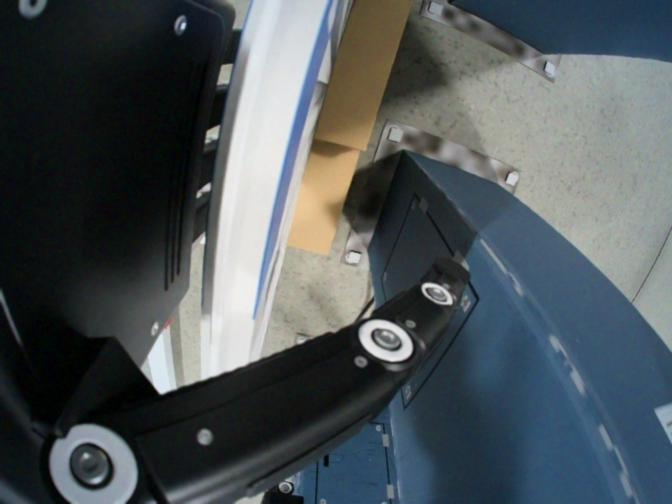

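Call:
move(arm1={"target":[-0.115,0.320,0.50,0,0.7124,0.7018,0],"speed":0.01}, arm2={"target":[-0.176,0.13,0.50,0,0.7018,-0.7124,0],"speed":0.01}, arm3={"target":[-0.180,-0.25,0.50,0,0.7018,-0.7124,0],"speed":0.01}, arm4={"target":[-0.111,-0.460,0.50,0,0.7124,0.7018,0],"speed":0.01}, cameras=["arm2_cam_wrist","arm3_cam_wrist","arm1_cam_wrist","arm4_cam_wrist"])

Scene clock: 177.37 s.
Joint torques (N m): arm1=[0.94 -19.37 4.82 0.89 0.21 0 -0.16] | arm2=[-2.24 -17.2 2.02 1.99 0.05 0 -0.6] | arm3=[0.78 -16.05 1.16 3.33 -0.55 0.67 -0.13] | arm4=[1.49 -18.62 0.05 0.12 0.29 0.28 0.03]
Motor temperatures (°C): arm1=[34 34 33 33 39 41 42] | arm2=[35 38 31 36 40 39 52] | arm3=[32 38 35 34 44 42 41] | arm4=[35 40 33 33 45 42 40]
Flange force (N): arm1=[-2.1 2.2 1.4] | arm2=[4.3 3.0 0.6] | arm3=[-1.1 3.2 1.7] | arm4=[1.7 -3.5 0.1]
move: arm1 done; arm2 done; arm3 done; arm4 done
Joint velocities: within noise
arm1.joint_positions: joint1_rad=+0.714 joint2_rad=+1.565 joint3_rad=+0.614 joint4_rad=+1.524 joint5_rad=-1.519 joint6_rad=+0.616 joint7_rad=-0.913 hand_little=+1.000 hand_ring=+1.000 hand_middle=+1.000 hand_index=+1.000 hand_thumb_turn=-1.000 hand_thumb_bend=+0.700 hand_force_limit=+0.300 hand_speed=-0.800
arm1.joint_status: not commanded
arm1.hand_stopped_by: target,target,target,target,target,target
arm1.little_load_n: 0.0
arm1.ring_load_n: 0.0
arm1.middle_load_n: 0.0
arm1.index_load_n: 0.0
arm1.thumb_bend_load_n: 0.0
arm1.thumb_turn_load_n: 0.0
arm1.hand: x=-0.1150 y=+0.3200 z=+0.5000 quat_wxyz=(+0.000, -0.712, -0.702, +0.000)
arm1.hand_target: x=-0.1150 y=+0.3200 z=+0.5000 quat_wxyz=(+0.000, -0.712, -0.702, +0.000)
arm1.hand_status: done (0.000 m and 0.0 deg from the pose sent, 0.007 m and 0.0 deg at the start)
arm2.joint_positions: joint1_rad=+0.420 joint2_rad=+1.458 joint3_rad=+0.005 joint4_rad=+1.949 joint5_rad=-0.017 joint6_rad=-0.273 joint7_rad=+0.426 hand_little=+1.000 hand_ring=+1.000 hand_middle=+1.000 hand_index=+1.000 hand_thumb_turn=-1.000 hand_thumb_bend=+0.700 hand_force_limit=+0.300 hand_speed=-0.800
arm2.joint_status: not commanded
arm2.hand_stopped_by: target,target,target,target,target,target
arm2.little_load_n: 0.0
arm2.ring_load_n: 0.0
arm2.middle_load_n: 0.0
arm2.index_load_n: 0.0
arm2.thumb_bend_load_n: 0.0
arm2.thumb_turn_load_n: 0.0
arm2.hand: x=-0.1760 y=+0.1300 z=+0.5000 quat_wxyz=(+0.000, +0.702, -0.712, +0.000)
arm2.hand_target: x=-0.1760 y=+0.1300 z=+0.5000 quat_wxyz=(+0.000, +0.702, -0.712, +0.000)
arm2.hand_status: done (0.000 m and 0.0 deg from the pose sent, 0.008 m and 0.0 deg at the start)
arm3.joint_positions: joint1_rad=-0.004 joint2_rad=+1.501 joint3_rad=+0.053 joint4_rad=+2.074 joint5_rad=+0.127 joint6_rad=-0.434 joint7_rad=-0.195 hand_little=+1.000 hand_ring=+1.000 hand_middle=+1.000 hand_index=+1.000 hand_thumb_turn=-1.000 hand_thumb_bend=+0.700 hand_force_limit=+0.300 hand_speed=-0.800
arm3.joint_status: not commanded
arm3.hand_stopped_by: target,target,target,target,target,target
arm3.little_load_n: 0.0
arm3.ring_load_n: 0.0
arm3.middle_load_n: 0.0
arm3.index_load_n: 0.0
arm3.thumb_bend_load_n: 0.0
arm3.thumb_turn_load_n: 0.0
arm3.hand: x=-0.1800 y=-0.2500 z=+0.5000 quat_wxyz=(+0.000, +0.702, -0.712, +0.000)
arm3.hand_target: x=-0.1800 y=-0.2500 z=+0.5000 quat_wxyz=(+0.000, +0.702, -0.712, +0.000)
arm3.hand_status: done (0.000 m and 0.0 deg from the pose sent, 0.008 m and 0.0 deg at the start)
arm4.joint_positions: joint1_rad=-1.200 joint2_rad=+1.436 joint3_rad=-0.006 joint4_rad=+1.724 joint5_rad=-0.235 joint6_rad=-0.017 joint7_rad=-4.077 hand_little=+1.000 hand_ring=+1.000 hand_middle=+1.000 hand_index=+1.000 hand_thumb_turn=-1.000 hand_thumb_bend=+0.700 hand_force_limit=+0.300 hand_speed=-0.800
arm4.joint_status: not commanded
arm4.hand_stopped_by: target,target,target,target,target,target
arm4.little_load_n: 0.0
arm4.ring_load_n: 0.0
arm4.middle_load_n: 0.0
arm4.index_load_n: 0.0
arm4.thumb_bend_load_n: 0.0
arm4.thumb_turn_load_n: 0.0
arm4.hand: x=-0.1110 y=-0.4600 z=+0.5000 quat_wxyz=(+0.000, -0.712, -0.702, +0.000)
arm4.hand_target: x=-0.1110 y=-0.4600 z=+0.5000 quat_wxyz=(+0.000, -0.712, -0.702, +0.000)
arm4.hand_status: done (0.000 m and 0.0 deg from the pose sent, 0.007 m and 0.0 deg at the start)
pictures: arm1_cam_wrist, arm2_cam_wrist, arm3_cam_wrist, arm4_cam_wrist
arm1_cam_wrist: T_world_to_cam=[[0.96069, 0.27498, 0.03819, -0.00844], [0.22272, -0.84549, 0.48533, 0.06068], [0.16575, -0.45774, -0.8735, 0.71645]] pos_world=[-0.12416, 0.38158, 0.59669]
arm2_cam_wrist: T_world_to_cam=[[-0.96113, -0.27541, -0.01974, -0.11907], [-0.25156, 0.84392, 0.47383, -0.37963], [-0.11384, 0.46038, -0.88039, 0.47966]] pos_world=[-0.15534, 0.06676, 0.59981]
arm3_cam_wrist: T_world_to_cam=[[-0.95442, -0.29678, 0.03175, -0.26677], [-0.23273, 0.80656, 0.54341, -0.11827], [-0.18688, 0.51125, -0.83887, 0.6266]] pos_world=[-0.16504, -0.30412, 0.59837]
arm4_cam_wrist: T_world_to_cam=[[0.9647, 0.26231, -0.02338, 0.24815], [0.23936, -0.83635, 0.49319, -0.60354], [0.10981, -0.48137, -0.86961, 0.34123]] pos_world=[-0.13239, -0.4056, 0.6002]

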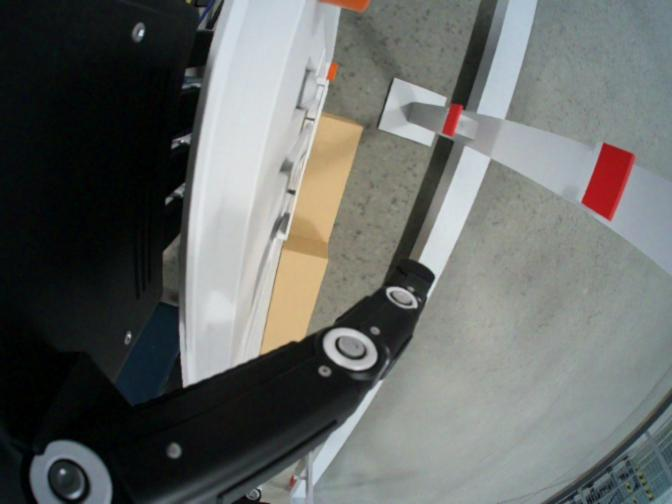

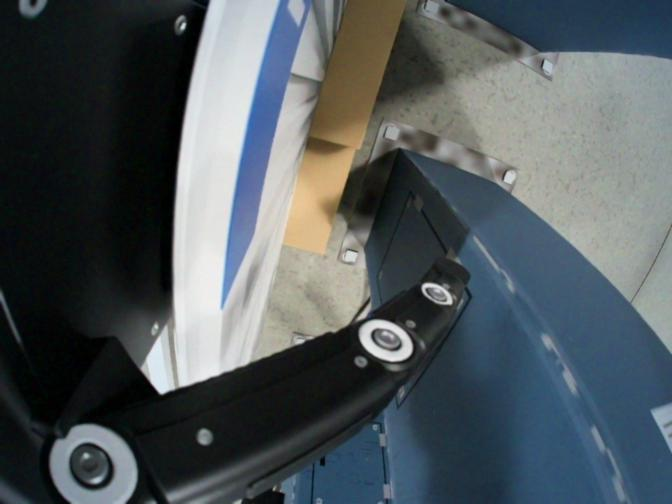

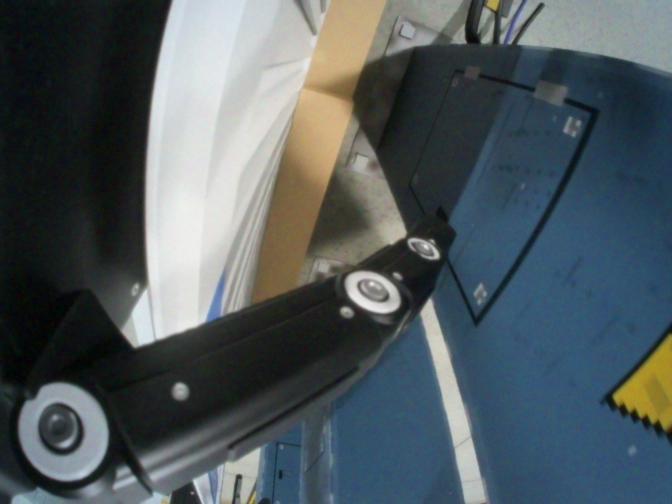

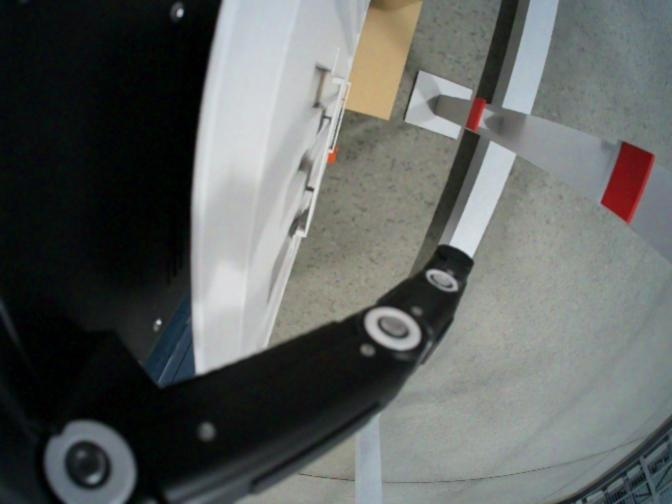

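Call:
move(arm1={"target":[-0.112,0.320,0.50,0,0.7124,0.7018,0],"speed":0.01}, arm2={"target":[-0.180,0.13,0.50,0,0.7018,-0.7124,0],"speed":0.01}, arm3={"target":[-0.182,-0.25,0.50,0,0.7018,-0.7124,0],"speed":0.01}, arm4={"target":[-0.108,-0.460,0.50,0,0.7124,0.7018,0],"speed":0.01})

Scene clock: 179.80 s.
Joint torques (N m): arm1=[0.92 -19.37 4.89 0.85 0.18 0 -0.15] | arm2=[-1.73 -16.24 2.55 2.81 -0.1 0.35 -0.65] | arm3=[0.88 -15.2 1.02 4.28 -0.54 1.14 -0.22] | arm4=[1.45 -18.66 0.03 0.1 0.29 0.31 0.05]
Motor temperatures (°C): arm1=[34 33 33 33 39 41 42] | arm2=[35 38 31 36 40 39 52] | arm3=[32 38 35 34 44 42 41] | arm4=[35 40 33 33 45 42 40]
Flange force (N): arm1=[-2.1 2.2 1.3] | arm2=[3.8 1.3 0.1] | arm3=[-1.1 1.9 1.8] | arm4=[1.6 -3.4 0.1]
move: arm1 done; arm2 done; arm3 done; arm4 done
Joint velocities: within noise
arm1.joint_positions: joint1_rad=+0.709 joint2_rad=+1.566 joint3_rad=+0.615 joint4_rad=+1.520 joint5_rad=-1.514 joint6_rad=+0.618 joint7_rad=-0.924 hand_little=+1.000 hand_ring=+1.000 hand_middle=+1.000 hand_index=+1.000 hand_thumb_turn=-1.000 hand_thumb_bend=+0.700 hand_force_limit=+0.300 hand_speed=-0.800
arm1.joint_status: not commanded
arm1.hand_stopped_by: target,target,target,target,target,target
arm1.little_load_n: 0.0
arm1.ring_load_n: 0.5
arm1.middle_load_n: 0.0
arm1.index_load_n: 0.0
arm1.thumb_bend_load_n: 0.0
arm1.thumb_turn_load_n: 0.0
arm1.hand: x=-0.1120 y=+0.3200 z=+0.5000 quat_wxyz=(+0.000, -0.712, -0.702, +0.000)
arm1.hand_target: x=-0.1120 y=+0.3200 z=+0.5000 quat_wxyz=(+0.000, -0.712, -0.702, +0.000)
arm1.hand_status: done (0.000 m and 0.0 deg from the pose sent, 0.003 m and 0.0 deg at the start)
arm2.joint_positions: joint1_rad=+0.425 joint2_rad=+1.461 joint3_rad=+0.006 joint4_rad=+1.959 joint5_rad=-0.014 joint6_rad=-0.285 joint7_rad=+0.427 hand_little=+1.000 hand_ring=+1.000 hand_middle=+1.000 hand_index=+1.000 hand_thumb_turn=-1.000 hand_thumb_bend=+0.700 hand_force_limit=+0.300 hand_speed=-0.800
arm2.joint_status: not commanded
arm2.hand_stopped_by: target,target,target,target,target,target
arm2.little_load_n: 0.0
arm2.ring_load_n: -0.5
arm2.middle_load_n: 0.0
arm2.index_load_n: 0.0
arm2.thumb_bend_load_n: 0.0
arm2.thumb_turn_load_n: 0.0
arm2.hand: x=-0.1800 y=+0.1300 z=+0.5000 quat_wxyz=(+0.000, +0.702, -0.712, +0.000)
arm2.hand_target: x=-0.1800 y=+0.1300 z=+0.5000 quat_wxyz=(+0.000, +0.702, -0.712, +0.000)
arm2.hand_status: done (0.000 m and 0.0 deg from the pose sent, 0.004 m and 0.0 deg at the start)
arm3.joint_positions: joint1_rad=-0.005 joint2_rad=+1.504 joint3_rad=+0.053 joint4_rad=+2.079 joint5_rad=+0.126 joint6_rad=-0.442 joint7_rad=-0.195 hand_little=+1.000 hand_ring=+1.000 hand_middle=+1.000 hand_index=+1.000 hand_thumb_turn=-1.000 hand_thumb_bend=+0.700 hand_force_limit=+0.300 hand_speed=-0.800
arm3.joint_status: not commanded
arm3.hand_stopped_by: target,target,target,target,target,target
arm3.little_load_n: 0.0
arm3.ring_load_n: 0.0
arm3.middle_load_n: 0.0
arm3.index_load_n: 0.0
arm3.thumb_bend_load_n: 0.0
arm3.thumb_turn_load_n: 0.0
arm3.hand: x=-0.1820 y=-0.2500 z=+0.5000 quat_wxyz=(+0.000, +0.702, -0.712, +0.000)
arm3.hand_target: x=-0.1820 y=-0.2500 z=+0.5000 quat_wxyz=(+0.000, +0.702, -0.712, +0.000)
arm3.hand_status: done (0.000 m and 0.0 deg from the pose sent, 0.002 m and 0.0 deg at the start)
arm4.joint_positions: joint1_rad=-1.194 joint2_rad=+1.436 joint3_rad=-0.005 joint4_rad=+1.719 joint5_rad=-0.232 joint6_rad=-0.013 joint7_rad=-4.074 hand_little=+1.000 hand_ring=+1.000 hand_middle=+1.000 hand_index=+1.000 hand_thumb_turn=-1.000 hand_thumb_bend=+0.700 hand_force_limit=+0.300 hand_speed=-0.800
arm4.joint_status: not commanded
arm4.hand_stopped_by: target,target,target,target,target,target
arm4.little_load_n: 0.0
arm4.ring_load_n: 0.0
arm4.middle_load_n: 0.0
arm4.index_load_n: 0.0
arm4.thumb_bend_load_n: 0.0
arm4.thumb_turn_load_n: 0.0
arm4.hand: x=-0.1080 y=-0.4600 z=+0.5000 quat_wxyz=(+0.000, -0.712, -0.702, +0.000)
arm4.hand_target: x=-0.1080 y=-0.4600 z=+0.5000 quat_wxyz=(+0.000, -0.712, -0.702, +0.000)
arm4.hand_status: done (0.000 m and 0.0 deg from the pose sent, 0.003 m and 0.0 deg at the start)
pictures: none

Call:
move(arm1={"target":[-0.107,0.320,0.50,0,0.7124,0.7018,0],"speed":0.01}, arm4={"target":[-0.103,-0.460,0.50,0,0.7124,0.7018,0],"speed":0.01}, cameras=["arm1_cam_wrist","arm4_cam_wrist"])

Scene clock: 181.03 s.
Joint torques (N m): arm1=[0.92 -19.46 4.92 0.82 0.2 0 -0.17] | arm2=[-1.78 -16.2 2.51 2.78 -0.08 0.35 -0.67] | arm3=[0.87 -15.1 1.05 4.34 -0.55 1.19 -0.21] | arm4=[1.83 -19.14 0.56 -0.41 0.27 0.04 -0.01]
Motor temperatures (°C): arm1=[34 33 33 33 39 41 42] | arm2=[35 38 31 36 40 39 52] | arm3=[32 38 35 34 44 42 41] | arm4=[35 40 33 33 45 42 40]
Flange force (N): arm1=[-2.0 2.2 1.4] | arm2=[3.9 1.3 -0.1] | arm3=[-1.1 1.8 1.7] | arm4=[1.3 -4.5 0.1]
move: arm1 done; arm4 done
Joint velocities: within noise
arm1.joint_positions: joint1_rad=+0.700 joint2_rad=+1.567 joint3_rad=+0.618 joint4_rad=+1.513 joint5_rad=-1.507 joint6_rad=+0.620 joint7_rad=-0.943 hand_little=+1.000 hand_ring=+1.000 hand_middle=+1.000 hand_index=+1.000 hand_thumb_turn=-1.000 hand_thumb_bend=+0.700 hand_force_limit=+0.300 hand_speed=-0.800
arm1.joint_status: not commanded
arm1.hand_stopped_by: target,target,target,target,target,target
arm1.little_load_n: 0.0
arm1.ring_load_n: 0.0
arm1.middle_load_n: 0.0
arm1.index_load_n: 0.0
arm1.thumb_bend_load_n: 0.0
arm1.thumb_turn_load_n: 0.0
arm1.hand: x=-0.1070 y=+0.3200 z=+0.5000 quat_wxyz=(+0.000, -0.712, -0.702, +0.000)
arm1.hand_target: x=-0.1070 y=+0.3200 z=+0.5000 quat_wxyz=(+0.000, -0.712, -0.702, +0.000)
arm1.hand_status: done (0.000 m and 0.0 deg from the pose sent, 0.005 m and 0.0 deg at the start)
arm2, arm3: as last shown
arm2.ring_load_n: 0.0
arm3.thumb_bend_load_n: -0.5
arm4.joint_positions: joint1_rad=-1.185 joint2_rad=+1.436 joint3_rad=-0.003 joint4_rad=+1.712 joint5_rad=-0.227 joint6_rad=-0.005 joint7_rad=-4.069 hand_little=+1.000 hand_ring=+1.000 hand_middle=+1.000 hand_index=+1.000 hand_thumb_turn=-1.000 hand_thumb_bend=+0.700 hand_force_limit=+0.300 hand_speed=-0.800
arm4.joint_status: not commanded
arm4.hand_stopped_by: target,target,target,target,target,target
arm4.little_load_n: 0.0
arm4.ring_load_n: 0.0
arm4.middle_load_n: 0.0
arm4.index_load_n: 0.0
arm4.thumb_bend_load_n: 0.0
arm4.thumb_turn_load_n: 0.0
arm4.hand: x=-0.1030 y=-0.4600 z=+0.5000 quat_wxyz=(+0.000, -0.712, -0.702, +0.000)
arm4.hand_target: x=-0.1030 y=-0.4600 z=+0.5000 quat_wxyz=(+0.000, -0.712, -0.702, +0.000)
arm4.hand_status: done (0.000 m and 0.0 deg from the pose sent, 0.005 m and 0.0 deg at the start)
arm1_cam_wrist: T_world_to_cam=[[0.96069, 0.27498, 0.03819, -0.01613], [0.22272, -0.84549, 0.48533, 0.05885], [0.16575, -0.45774, -0.8735, 0.71521]] pos_world=[-0.11616, 0.38158, 0.59679]
arm4_cam_wrist: T_world_to_cam=[[0.9647, 0.26232, -0.02336, 0.24042], [0.23937, -0.83641, 0.49307, -0.60542], [0.10981, -0.48126, -0.86967, 0.34044]] pos_world=[-0.12439, -0.4056, 0.6002]

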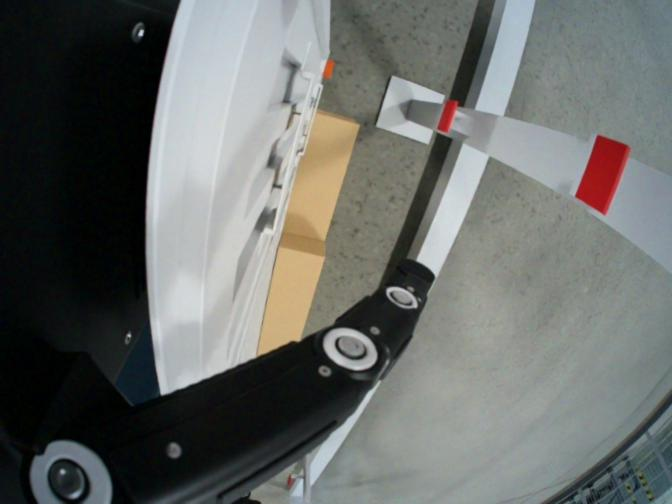

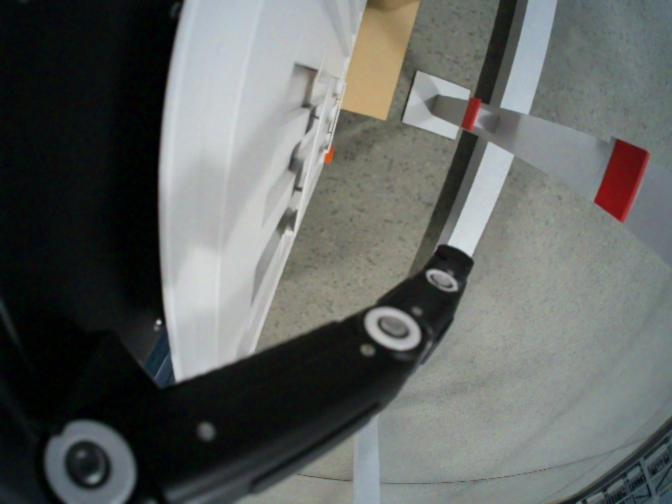

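Call:
move(arm1={"target":[-0.101,0.320,0.50,0,0.7124,0.7018,0],"speed":0.01}, arm4={"target":[-0.101,-0.460,0.50,0,0.7124,0.7018,0],"speed":0.01})

Scene clock: 182.40 s.
Joint torques (N m): arm1=[0.53 -19.8 4.48 0.48 0.07 0.18 -0.18] | arm2=[-1.73 -16.22 2.59 2.79 -0.1 0.38 -0.67] | arm3=[0.9 -14.41 1 5.06 -0.57 1.56 -0.25] | arm4=[4.01 -18.74 3.36 -0.35 0.04 -0.21 -0.19]
Motor temperatures (°C): arm1=[34 33 33 33 39 41 42] | arm2=[35 38 31 36 40 39 52] | arm3=[32 38 35 34 44 42 41] | arm4=[35 40 33 33 45 42 40]
Flange force (N): arm1=[-2.4 1.5 1.3] | arm2=[3.7 1.4 0.0] | arm3=[-1.0 0.5 1.7] | arm4=[3.4 -8.8 -0.7]
move: arm1 done; arm4 done
Joint velocities: within noise
arm1.joint_positions: joint1_rad=+0.689 joint2_rad=+1.568 joint3_rad=+0.621 joint4_rad=+1.504 joint5_rad=-1.498 joint6_rad=+0.624 joint7_rad=-0.966 hand_little=+1.000 hand_ring=+1.000 hand_middle=+1.000 hand_index=+1.000 hand_thumb_turn=-1.000 hand_thumb_bend=+0.700 hand_force_limit=+0.300 hand_speed=-0.800
arm1.joint_status: not commanded
arm1.hand_stopped_by: target,target,target,target,target,target
arm1.little_load_n: 0.0
arm1.ring_load_n: 0.0
arm1.middle_load_n: 0.0
arm1.index_load_n: 0.0
arm1.thumb_bend_load_n: -0.5
arm1.thumb_turn_load_n: 0.0
arm1.hand: x=-0.1010 y=+0.3200 z=+0.5000 quat_wxyz=(+0.000, -0.712, -0.702, +0.000)
arm1.hand_target: x=-0.1010 y=+0.3200 z=+0.5000 quat_wxyz=(+0.000, -0.712, -0.702, +0.000)
arm1.hand_status: done (0.000 m and 0.0 deg from the pose sent, 0.006 m and 0.0 deg at the start)
arm2, arm3: as last shown
arm3.thumb_bend_load_n: 0.0
arm4.joint_positions: joint1_rad=-1.181 joint2_rad=+1.436 joint3_rad=-0.003 joint4_rad=+1.709 joint5_rad=-0.225 joint6_rad=-0.002 joint7_rad=-4.067 hand_little=+1.000 hand_ring=+1.000 hand_middle=+1.000 hand_index=+1.000 hand_thumb_turn=-1.000 hand_thumb_bend=+0.700 hand_force_limit=+0.300 hand_speed=-0.800
arm4.joint_status: not commanded
arm4.hand_stopped_by: target,target,target,target,target,target
arm4.little_load_n: 0.0
arm4.ring_load_n: 0.0
arm4.middle_load_n: 0.0
arm4.index_load_n: 0.0
arm4.thumb_bend_load_n: 0.0
arm4.thumb_turn_load_n: 0.0
arm4.hand: x=-0.1010 y=-0.4600 z=+0.5000 quat_wxyz=(+0.000, -0.712, -0.702, +0.000)
arm4.hand_target: x=-0.1010 y=-0.4600 z=+0.5000 quat_wxyz=(+0.000, -0.712, -0.702, +0.000)
arm4.hand_status: done (0.000 m and 0.0 deg from the pose sent, 0.002 m and 0.0 deg at the start)
pictures: none


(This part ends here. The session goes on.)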